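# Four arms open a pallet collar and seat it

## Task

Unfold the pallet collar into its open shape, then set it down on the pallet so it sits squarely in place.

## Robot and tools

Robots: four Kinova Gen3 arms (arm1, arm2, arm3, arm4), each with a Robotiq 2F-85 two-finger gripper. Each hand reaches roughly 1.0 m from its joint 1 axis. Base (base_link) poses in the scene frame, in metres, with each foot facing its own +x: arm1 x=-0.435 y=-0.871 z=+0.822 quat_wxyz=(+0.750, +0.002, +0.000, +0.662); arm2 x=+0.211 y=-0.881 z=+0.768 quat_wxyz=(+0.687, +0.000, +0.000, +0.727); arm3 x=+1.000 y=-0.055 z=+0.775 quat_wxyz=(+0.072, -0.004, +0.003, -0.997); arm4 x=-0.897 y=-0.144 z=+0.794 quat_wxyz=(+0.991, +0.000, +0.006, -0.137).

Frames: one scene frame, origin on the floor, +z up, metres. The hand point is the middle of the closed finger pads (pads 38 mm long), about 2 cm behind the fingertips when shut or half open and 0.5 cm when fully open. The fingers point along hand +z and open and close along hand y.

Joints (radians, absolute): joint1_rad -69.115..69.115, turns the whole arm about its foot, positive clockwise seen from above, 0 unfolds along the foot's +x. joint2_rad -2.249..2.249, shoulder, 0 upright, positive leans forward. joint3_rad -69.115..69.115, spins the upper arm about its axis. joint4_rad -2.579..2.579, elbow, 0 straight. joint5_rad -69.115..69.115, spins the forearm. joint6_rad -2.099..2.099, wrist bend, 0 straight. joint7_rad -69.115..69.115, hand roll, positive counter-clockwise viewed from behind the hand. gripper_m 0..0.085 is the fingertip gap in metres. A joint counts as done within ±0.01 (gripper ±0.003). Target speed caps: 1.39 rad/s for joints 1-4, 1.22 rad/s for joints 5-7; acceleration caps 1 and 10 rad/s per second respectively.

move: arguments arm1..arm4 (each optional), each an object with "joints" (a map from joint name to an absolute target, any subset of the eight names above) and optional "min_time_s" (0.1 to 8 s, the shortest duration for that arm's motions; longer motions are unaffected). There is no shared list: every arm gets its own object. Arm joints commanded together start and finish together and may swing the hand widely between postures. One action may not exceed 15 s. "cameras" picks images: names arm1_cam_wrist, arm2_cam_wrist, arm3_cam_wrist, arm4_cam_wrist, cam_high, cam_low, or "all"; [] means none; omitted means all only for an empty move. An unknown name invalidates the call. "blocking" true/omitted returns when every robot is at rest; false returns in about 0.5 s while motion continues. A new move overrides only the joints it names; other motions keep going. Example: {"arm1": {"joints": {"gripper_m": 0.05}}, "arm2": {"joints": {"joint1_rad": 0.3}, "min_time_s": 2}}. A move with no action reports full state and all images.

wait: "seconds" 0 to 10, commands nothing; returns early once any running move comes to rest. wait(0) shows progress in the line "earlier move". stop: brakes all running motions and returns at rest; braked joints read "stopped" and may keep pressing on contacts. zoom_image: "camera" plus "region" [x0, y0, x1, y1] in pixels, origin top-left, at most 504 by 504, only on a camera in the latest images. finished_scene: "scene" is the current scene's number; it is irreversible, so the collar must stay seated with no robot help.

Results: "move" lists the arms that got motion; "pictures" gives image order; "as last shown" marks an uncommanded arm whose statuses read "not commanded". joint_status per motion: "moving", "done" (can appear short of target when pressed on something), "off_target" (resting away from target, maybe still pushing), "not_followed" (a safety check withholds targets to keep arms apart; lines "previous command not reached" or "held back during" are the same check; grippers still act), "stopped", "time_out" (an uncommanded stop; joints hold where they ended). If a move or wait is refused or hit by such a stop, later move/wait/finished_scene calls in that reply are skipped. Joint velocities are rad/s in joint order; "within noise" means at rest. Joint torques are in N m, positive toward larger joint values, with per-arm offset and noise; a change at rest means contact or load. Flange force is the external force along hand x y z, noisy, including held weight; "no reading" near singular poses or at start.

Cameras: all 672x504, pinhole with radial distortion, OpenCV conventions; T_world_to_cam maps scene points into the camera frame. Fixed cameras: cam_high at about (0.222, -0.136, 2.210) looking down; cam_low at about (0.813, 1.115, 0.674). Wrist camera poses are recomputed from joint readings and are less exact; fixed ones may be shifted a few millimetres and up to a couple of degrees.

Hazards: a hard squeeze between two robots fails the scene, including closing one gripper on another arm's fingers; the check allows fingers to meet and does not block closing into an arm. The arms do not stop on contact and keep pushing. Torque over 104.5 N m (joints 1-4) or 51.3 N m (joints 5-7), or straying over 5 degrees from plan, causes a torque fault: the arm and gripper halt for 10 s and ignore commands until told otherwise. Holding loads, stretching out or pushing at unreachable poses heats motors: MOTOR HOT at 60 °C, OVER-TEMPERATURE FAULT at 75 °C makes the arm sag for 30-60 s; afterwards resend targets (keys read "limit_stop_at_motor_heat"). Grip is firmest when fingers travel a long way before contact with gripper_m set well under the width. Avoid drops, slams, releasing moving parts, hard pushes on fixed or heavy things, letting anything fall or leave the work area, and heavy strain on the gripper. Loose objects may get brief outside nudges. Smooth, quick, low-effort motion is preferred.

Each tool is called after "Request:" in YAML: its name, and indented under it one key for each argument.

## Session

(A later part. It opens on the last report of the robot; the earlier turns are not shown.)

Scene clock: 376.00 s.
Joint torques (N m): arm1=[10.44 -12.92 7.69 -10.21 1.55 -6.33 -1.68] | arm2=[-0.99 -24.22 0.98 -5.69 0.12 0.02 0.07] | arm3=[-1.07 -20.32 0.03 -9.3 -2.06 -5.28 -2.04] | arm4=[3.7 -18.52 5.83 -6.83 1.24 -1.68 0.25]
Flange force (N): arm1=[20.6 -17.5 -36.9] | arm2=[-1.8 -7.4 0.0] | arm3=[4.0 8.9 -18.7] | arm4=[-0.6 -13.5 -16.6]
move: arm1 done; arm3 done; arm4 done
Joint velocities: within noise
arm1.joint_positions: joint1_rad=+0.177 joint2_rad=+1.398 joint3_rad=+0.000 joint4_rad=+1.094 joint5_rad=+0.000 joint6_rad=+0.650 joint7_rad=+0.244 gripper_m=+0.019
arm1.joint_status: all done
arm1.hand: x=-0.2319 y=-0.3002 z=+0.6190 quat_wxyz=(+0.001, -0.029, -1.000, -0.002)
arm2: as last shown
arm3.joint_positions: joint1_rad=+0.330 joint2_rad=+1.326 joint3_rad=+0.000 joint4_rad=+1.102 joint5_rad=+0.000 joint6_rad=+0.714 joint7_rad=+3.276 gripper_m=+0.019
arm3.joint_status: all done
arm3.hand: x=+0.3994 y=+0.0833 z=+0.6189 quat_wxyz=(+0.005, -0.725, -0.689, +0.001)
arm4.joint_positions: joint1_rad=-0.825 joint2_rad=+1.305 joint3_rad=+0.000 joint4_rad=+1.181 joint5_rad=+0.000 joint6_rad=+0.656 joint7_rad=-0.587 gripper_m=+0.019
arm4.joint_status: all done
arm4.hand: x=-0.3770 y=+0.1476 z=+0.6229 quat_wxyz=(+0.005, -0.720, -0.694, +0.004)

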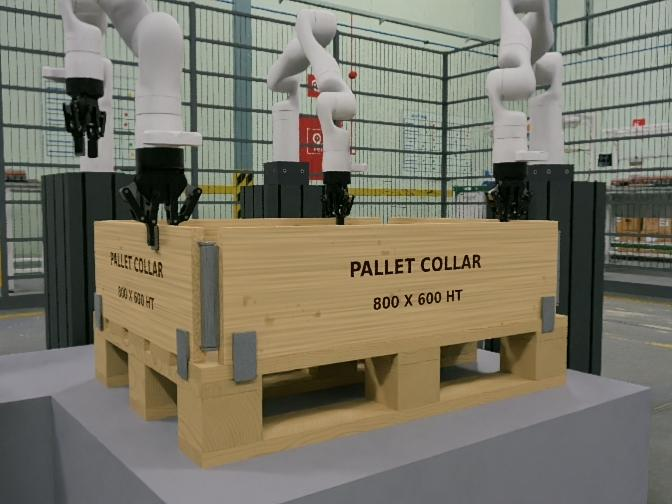

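Request:
move:
  arm1: {"joints":{"joint2_rad":1.3949,"joint4_rad":1.0963,"joint6_rad":0.6505},"min_time_s":1.5}
  arm3: {"joints":{"joint2_rad":1.3233,"joint4_rad":1.1030,"joint6_rad":0.7153},"min_time_s":1.5}
  arm4: {"joints":{"joint2_rad":1.3023,"joint4_rad":1.1819,"joint6_rad":0.6573},"min_time_s":1.5}
  cameras: ["arm1_cam_wrist","arm3_cam_wrist","arm4_cam_wrist","arm2_cam_wrist"]

Scene clock: 379.90 s.
Joint torques (N m): arm1=[7.79 -31.03 5.77 -8.4 0.82 -0.24 -1.7] | arm2=[-0.95 -24.24 1.02 -5.76 0.15 -0.02 0.07] | arm3=[1.07 -29.94 2.07 -10.23 -1.44 -3.03 -2.02] | arm4=[2.5 -30.01 4.57 -6.11 0.55 1.85 0.06]
Flange force (N): arm1=[11.5 -2.0 8.3] | arm2=[-1.8 -7.3 -0.1] | arm3=[1.2 4.3 1.6] | arm4=[2.6 -3.8 10.9]
move: arm1 done; arm3 done; arm4 done
Joint velocities: within noise
arm1.joint_positions: joint1_rad=+0.177 joint2_rad=+1.395 joint3_rad=+0.000 joint4_rad=+1.096 joint5_rad=+0.000 joint6_rad=+0.650 joint7_rad=+0.244 gripper_m=+0.019
arm1.joint_status: all done
arm1.hand: x=-0.2319 y=-0.3002 z=+0.6204 quat_wxyz=(+0.001, -0.029, -1.000, -0.002)
arm2: as last shown
arm3.joint_positions: joint1_rad=+0.330 joint2_rad=+1.323 joint3_rad=+0.000 joint4_rad=+1.103 joint5_rad=+0.000 joint6_rad=+0.715 joint7_rad=+3.276 gripper_m=+0.019
arm3.joint_status: all done
arm3.hand: x=+0.3994 y=+0.0833 z=+0.6201 quat_wxyz=(+0.005, -0.725, -0.689, +0.001)
arm4.joint_positions: joint1_rad=-0.825 joint2_rad=+1.302 joint3_rad=+0.000 joint4_rad=+1.182 joint5_rad=+0.000 joint6_rad=+0.657 joint7_rad=-0.587 gripper_m=+0.019
arm4.joint_status: all done
arm4.hand: x=-0.3769 y=+0.1476 z=+0.6242 quat_wxyz=(+0.005, -0.720, -0.694, +0.004)
pictures: arm1_cam_wrist, arm2_cam_wrist, arm3_cam_wrist, arm4_cam_wrist
arm1_cam_wrist: T_world_to_cam=[[0.04513, 0.99833, 0.03609, 0.28249], [0.9987, -0.04594, 0.02203, 0.25693], [0.02365, 0.03505, -0.99911, 0.78509]] pos_world=[-0.28791, -0.29773, 0.76854]
arm2_cam_wrist: T_world_to_cam=[[-0.70299, -0.7112, -0.00136, 0.05415], [-0.7112, 0.70298, 0.00324, 0.56198], [-0.00134, 0.00325, -0.99999, 0.93563]] pos_world=[0.43901, -0.35959, 0.93388]
arm3_cam_wrist: T_world_to_cam=[[0.99913, -0.04072, -0.00883, -0.3909], [-0.04065, -0.99914, 0.0077, 0.1472], [-0.00913, -0.00734, -0.99993, 0.77182]] pos_world=[0.4036, 0.13682, 0.76718]
arm4_cam_wrist: T_world_to_cam=[[0.99945, -0.03227, -0.00701, 0.3842], [-0.03228, -0.99948, -0.00253, 0.18769], [-0.00693, 0.00275, -0.99997, 0.76991]] pos_world=[-0.37259, 0.19787, 0.77306]

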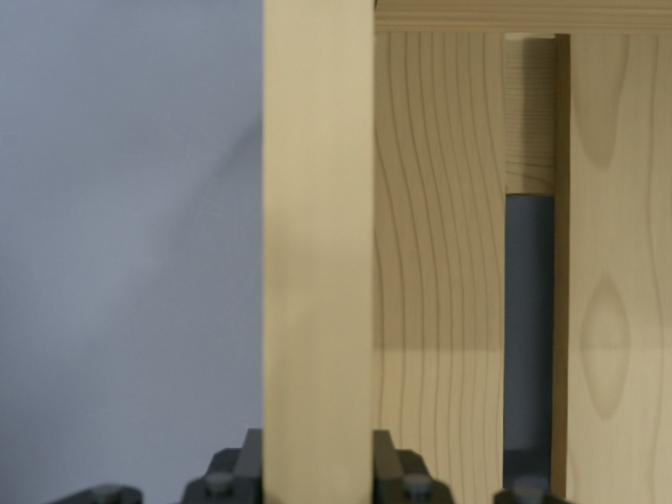

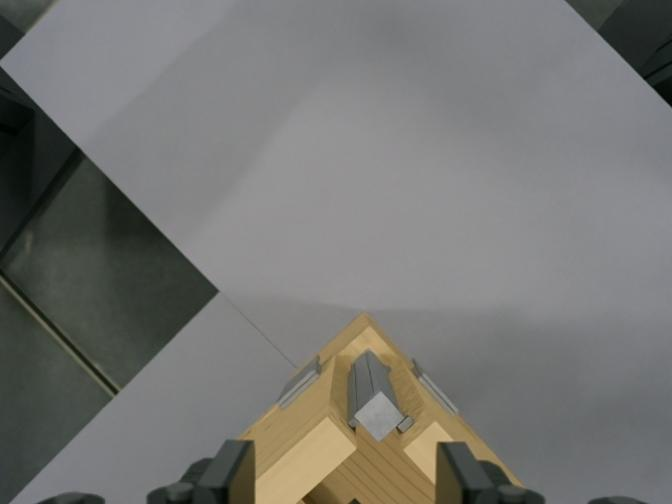

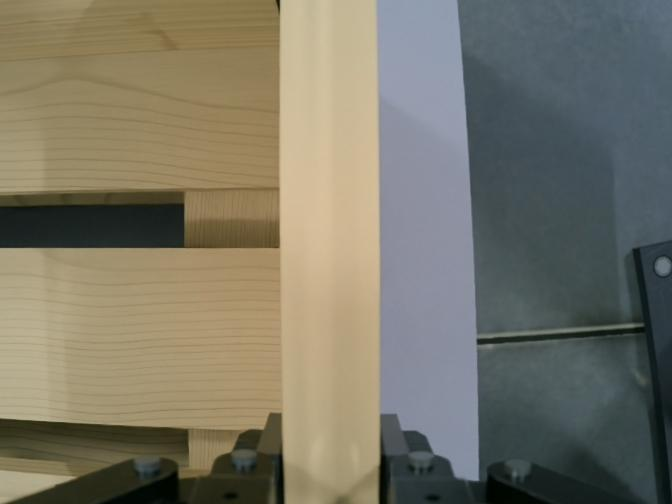

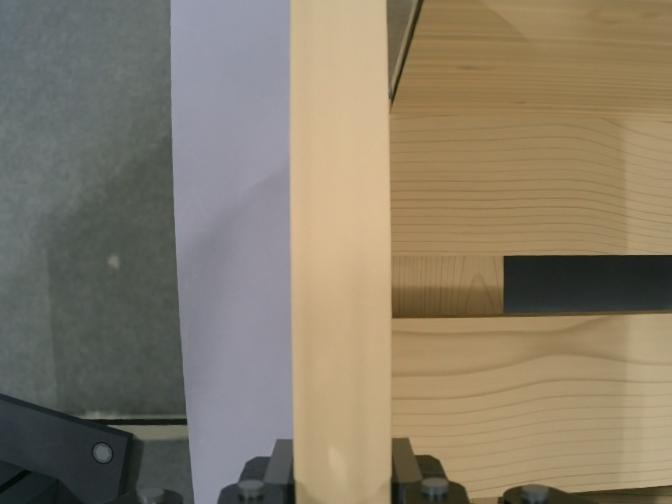

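Request:
move:
  arm1: {"joints":{"gripper_m":0.045}}
  arm3: {"joints":{"gripper_m":0.045}}
  arm4: {"joints":{"gripper_m":0.045}}
  cameras: ["cam_low","arm1_cam_wrist","arm3_cam_wrist","arm4_cam_wrist"]

Scene clock: 381.83 s.
Joint torques (N m): arm1=[1.37 -25.03 1.05 -6 0.5 0.39 -0.35] | arm2=[-0.92 -24.23 1.04 -5.7 0.2 0.02 0.08] | arm3=[0.41 -23.27 1.75 -4.97 -0.17 -0.32 -0.23] | arm4=[1.55 -24.32 2.39 -5.18 -0.2 0.65 0.27]
Flange force (N): arm1=[3.2 -3.7 -0.5] | arm2=[-1.9 -7.4 0.0] | arm3=[0.5 -2.2 -3.5] | arm4=[1.4 -3.5 -0.8]
move: arm1 done; arm3 done; arm4 done
Joint velocities: within noise
arm1.joint_positions: joint1_rad=+0.177 joint2_rad=+1.395 joint3_rad=+0.000 joint4_rad=+1.096 joint5_rad=+0.000 joint6_rad=+0.650 joint7_rad=+0.244 gripper_m=+0.045
arm1.joint_status: all done
arm1.hand: x=-0.2319 y=-0.3002 z=+0.6205 quat_wxyz=(+0.001, -0.029, -1.000, -0.002)
arm2.joint_positions: joint1_rad=+0.339 joint2_rad=+0.957 joint3_rad=+0.000 joint4_rad=+1.278 joint5_rad=+0.000 joint6_rad=+0.906 joint7_rad=+2.639 gripper_m=+0.045
arm2.joint_status: not commanded
arm2.hand: x=+0.4007 y=-0.3197 z=+0.7899 quat_wxyz=(+0.000, +0.924, -0.383, +0.000)
arm3.joint_positions: joint1_rad=+0.330 joint2_rad=+1.323 joint3_rad=+0.000 joint4_rad=+1.103 joint5_rad=+0.000 joint6_rad=+0.715 joint7_rad=+3.276 gripper_m=+0.045
arm3.joint_status: all done
arm3.hand: x=+0.3994 y=+0.0833 z=+0.6201 quat_wxyz=(+0.005, -0.725, -0.689, +0.001)
arm4.joint_positions: joint1_rad=-0.825 joint2_rad=+1.302 joint3_rad=+0.000 joint4_rad=+1.182 joint5_rad=+0.000 joint6_rad=+0.657 joint7_rad=-0.587 gripper_m=+0.045
arm4.joint_status: all done
arm4.hand: x=-0.3769 y=+0.1476 z=+0.6242 quat_wxyz=(+0.005, -0.720, -0.694, +0.004)
pictures: arm1_cam_wrist, arm3_cam_wrist, arm4_cam_wrist, cam_low
arm1_cam_wrist: T_world_to_cam=[[0.04512, 0.99833, 0.03619, 0.28241], [0.9987, -0.04594, 0.02202, 0.25693], [0.02365, 0.03515, -0.9991, 0.78512]] pos_world=[-0.28791, -0.29773, 0.76854]
arm3_cam_wrist: T_world_to_cam=[[0.99913, -0.04072, -0.00883, -0.3909], [-0.04065, -0.99914, 0.0077, 0.1473], [-0.00913, -0.00734, -0.99993, 0.77182]] pos_world=[0.4036, 0.13692, 0.76718]
arm4_cam_wrist: T_world_to_cam=[[0.99945, -0.03226, -0.00691, 0.38412], [-0.03228, -0.99948, -0.00253, 0.18769], [-0.00683, 0.00275, -0.99997, 0.76995]] pos_world=[-0.37259, 0.19787, 0.77306]

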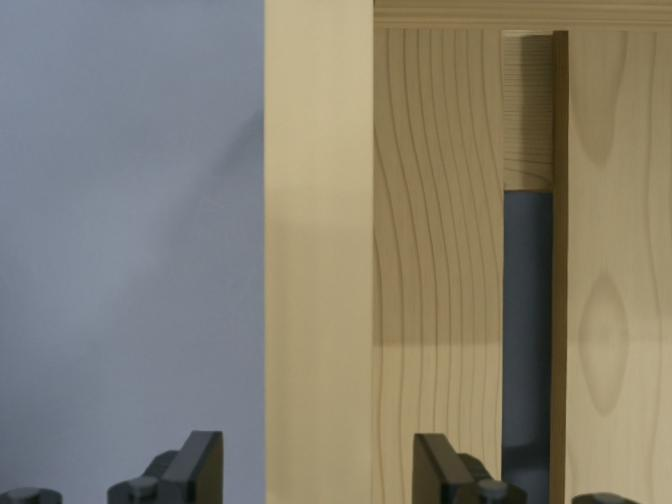

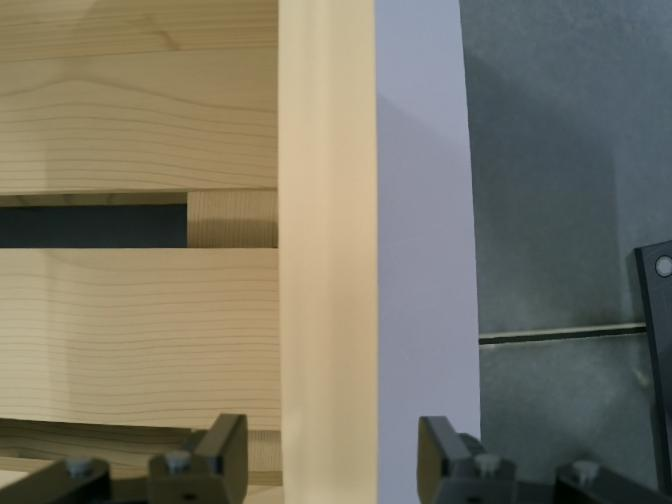

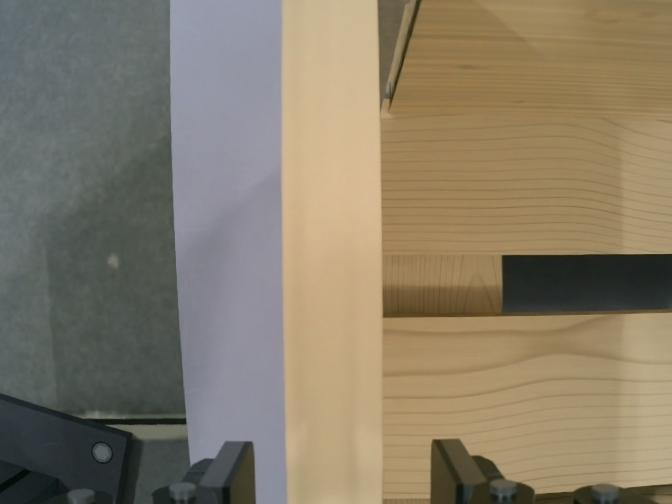

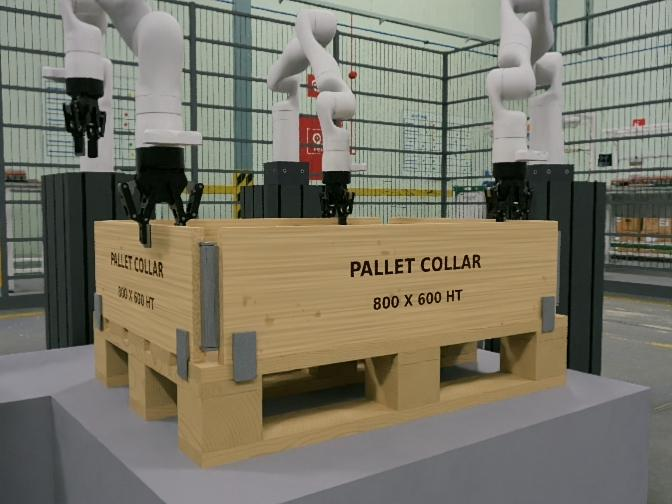

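Request:
move:
  arm1: {"joints":{"joint1_rad":0.1770,"joint2_rad":1.2339,"joint4_rad":1.1866,"joint6_rad":0.7211,"joint7_rad":0.2438},"min_time_s":2.5}
  arm3: {"joints":{"joint1_rad":0.3304,"joint2_rad":1.1714,"joint4_rad":1.1657,"joint6_rad":0.8045,"joint7_rad":3.2755},"min_time_s":2.5}
  arm4: {"joints":{"joint1_rad":-0.8249,"joint2_rad":1.1477,"joint4_rad":1.2446,"joint6_rad":0.7493,"joint7_rad":-0.5868},"min_time_s":2.5}
  cameras: ["cam_low","cam_high","arm2_cam_wrist","arm1_cam_wrist","arm3_cam_wrist","arm4_cam_wrist"]

Request:
zoom_image:
  camera: "cam_low"
  region: [80, 280, 280, 400]

Request:
zoom_image:
  camera: "cam_low"
  region: [440, 270, 580, 360]

Request:
zoom_image:
  camera: "arm2_cam_wrist"
  region: [240, 300, 480, 440]

Scene clock: 387.13 s.
Joint torques (N m): arm1=[1.38 -24.7 0.99 -6.49 0.49 0.39 -0.38] | arm2=[-1.02 -24.16 0.92 -5.68 0.18 0.05 0.08] | arm3=[0.38 -22.88 1.73 -5.55 -0.19 -0.31 -0.25] | arm4=[1.49 -23.91 2.32 -5.87 -0.19 0.65 0.29]
Flange force (N): arm1=[3.1 -3.5 0.1] | arm2=[-1.7 -7.4 -0.1] | arm3=[0.5 -1.7 -3.8] | arm4=[1.3 -3.7 -0.5]
move: arm1 done; arm3 done; arm4 done
Joint velocities: within noise
arm1.joint_positions: joint1_rad=+0.177 joint2_rad=+1.234 joint3_rad=+0.000 joint4_rad=+1.187 joint5_rad=+0.000 joint6_rad=+0.721 joint7_rad=+0.244 gripper_m=+0.045
arm1.joint_status: all done
arm1.hand: x=-0.2317 y=-0.3004 z=+0.7000 quat_wxyz=(+0.001, -0.029, -1.000, -0.002)
arm2: as last shown
arm3.joint_positions: joint1_rad=+0.330 joint2_rad=+1.171 joint3_rad=+0.000 joint4_rad=+1.166 joint5_rad=+0.000 joint6_rad=+0.805 joint7_rad=+3.275 gripper_m=+0.045
arm3.joint_status: all done
arm3.hand: x=+0.4000 y=+0.0829 z=+0.6999 quat_wxyz=(+0.005, -0.725, -0.689, +0.001)
arm4.joint_positions: joint1_rad=-0.825 joint2_rad=+1.148 joint3_rad=+0.000 joint4_rad=+1.245 joint5_rad=+0.000 joint6_rad=+0.749 joint7_rad=-0.587 gripper_m=+0.045
arm4.joint_status: all done
arm4.hand: x=-0.3759 y=+0.1475 z=+0.7040 quat_wxyz=(+0.005, -0.720, -0.694, +0.004)
pictures: arm1_cam_wrist, arm2_cam_wrist, arm3_cam_wrist, arm4_cam_wrist, cam_high, cam_low
arm1_cam_wrist: T_world_to_cam=[[0.04512, 0.99833, 0.03619, 0.27972], [0.9987, -0.04594, 0.02202, 0.25497], [0.02365, 0.03515, -0.9991, 0.86455]] pos_world=[-0.28771, -0.29793, 0.84804]
arm2_cam_wrist: T_world_to_cam=[[-0.70299, -0.7112, -0.00136, 0.05415], [-0.7112, 0.70298, 0.00324, 0.56198], [-0.00134, 0.00325, -0.99999, 0.93563]] pos_world=[0.43901, -0.35959, 0.93388]
arm3_cam_wrist: T_world_to_cam=[[0.99913, -0.04082, -0.00882, -0.3909], [-0.04075, -0.99914, 0.0077, 0.14625], [-0.00913, -0.00734, -0.99993, 0.85172]] pos_world=[0.4043, 0.13642, 0.84708]
arm4_cam_wrist: T_world_to_cam=[[0.99945, -0.03236, -0.00711, 0.38385], [-0.03238, -0.99947, -0.00252, 0.18768], [-0.00703, 0.00275, -0.99997, 0.84968]] pos_world=[-0.37159, 0.19767, 0.85286]

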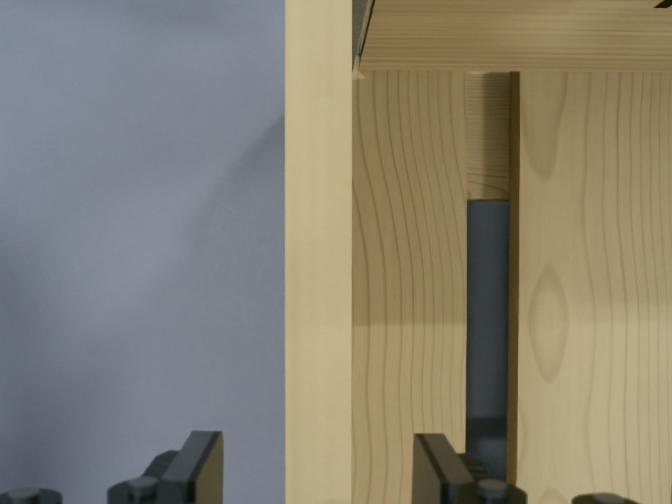

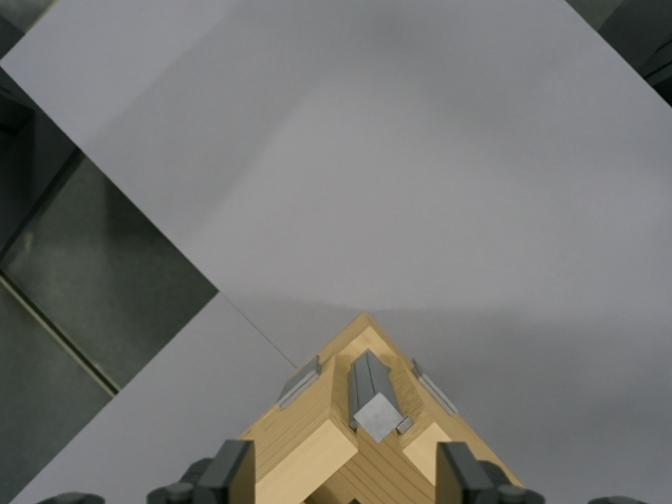

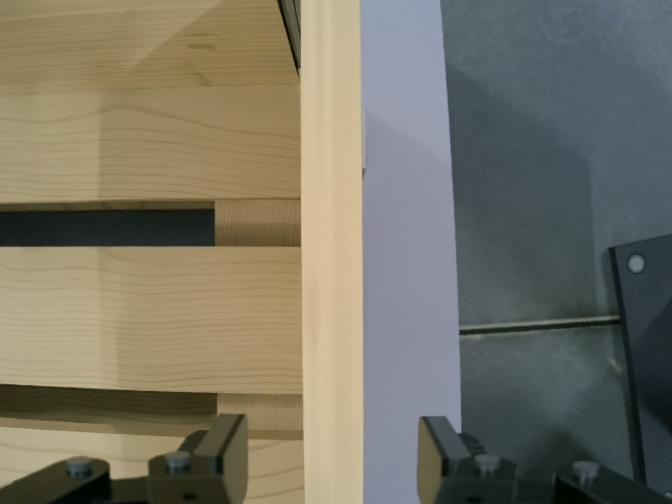

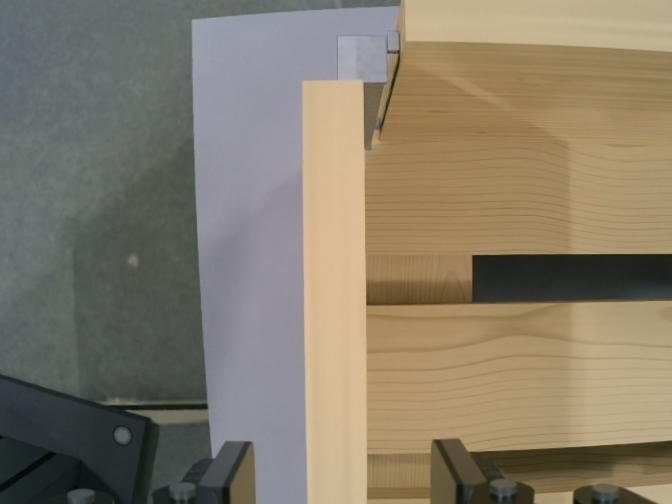

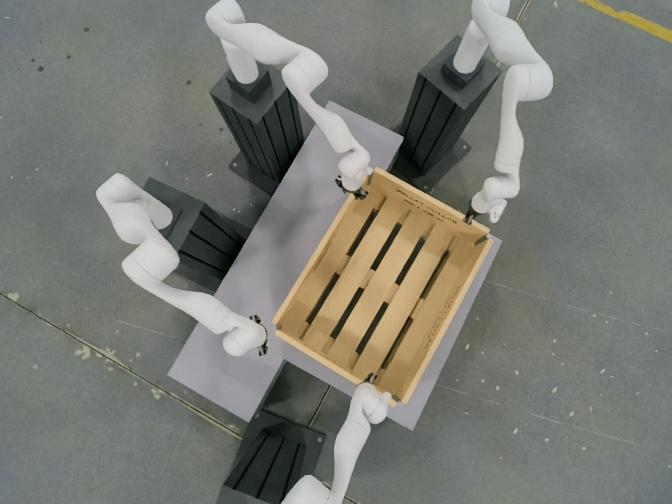

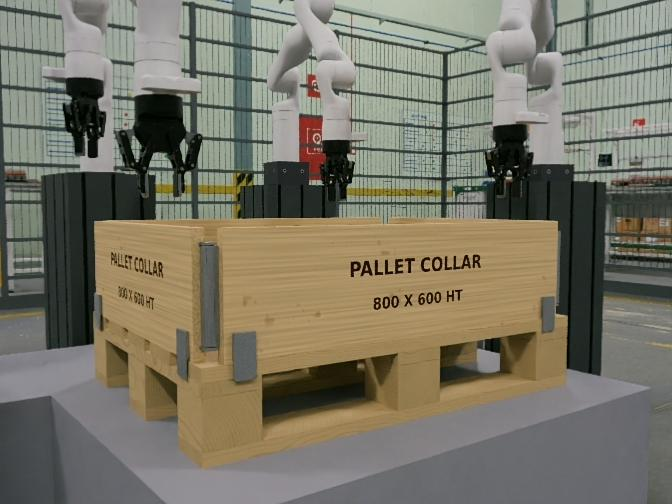

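Scaled by 2.520 from the camera's image (finer frame: 960x720).

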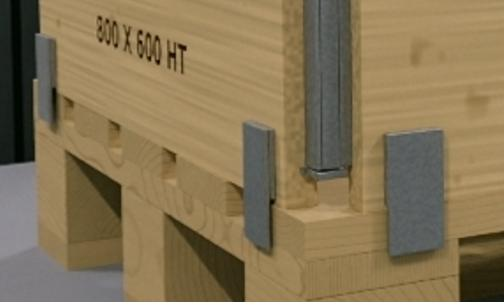

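Scaled by 3.600 from the camera's image (finer frame: 960x720).

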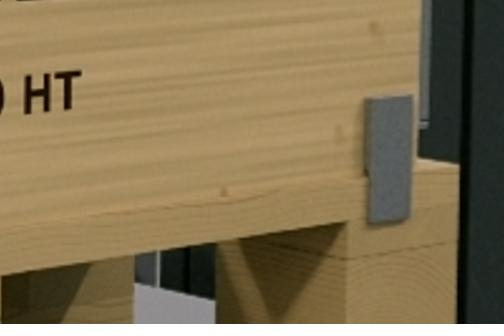

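Scaled by 2.100.

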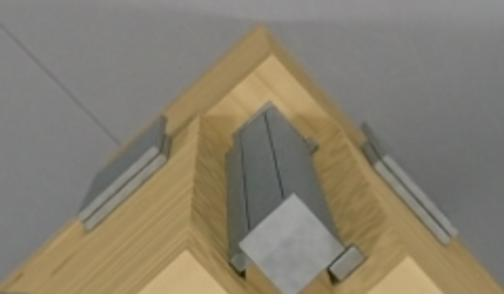

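Request:
finished_scene:
  scene: 2

The scene is finished: the task was done.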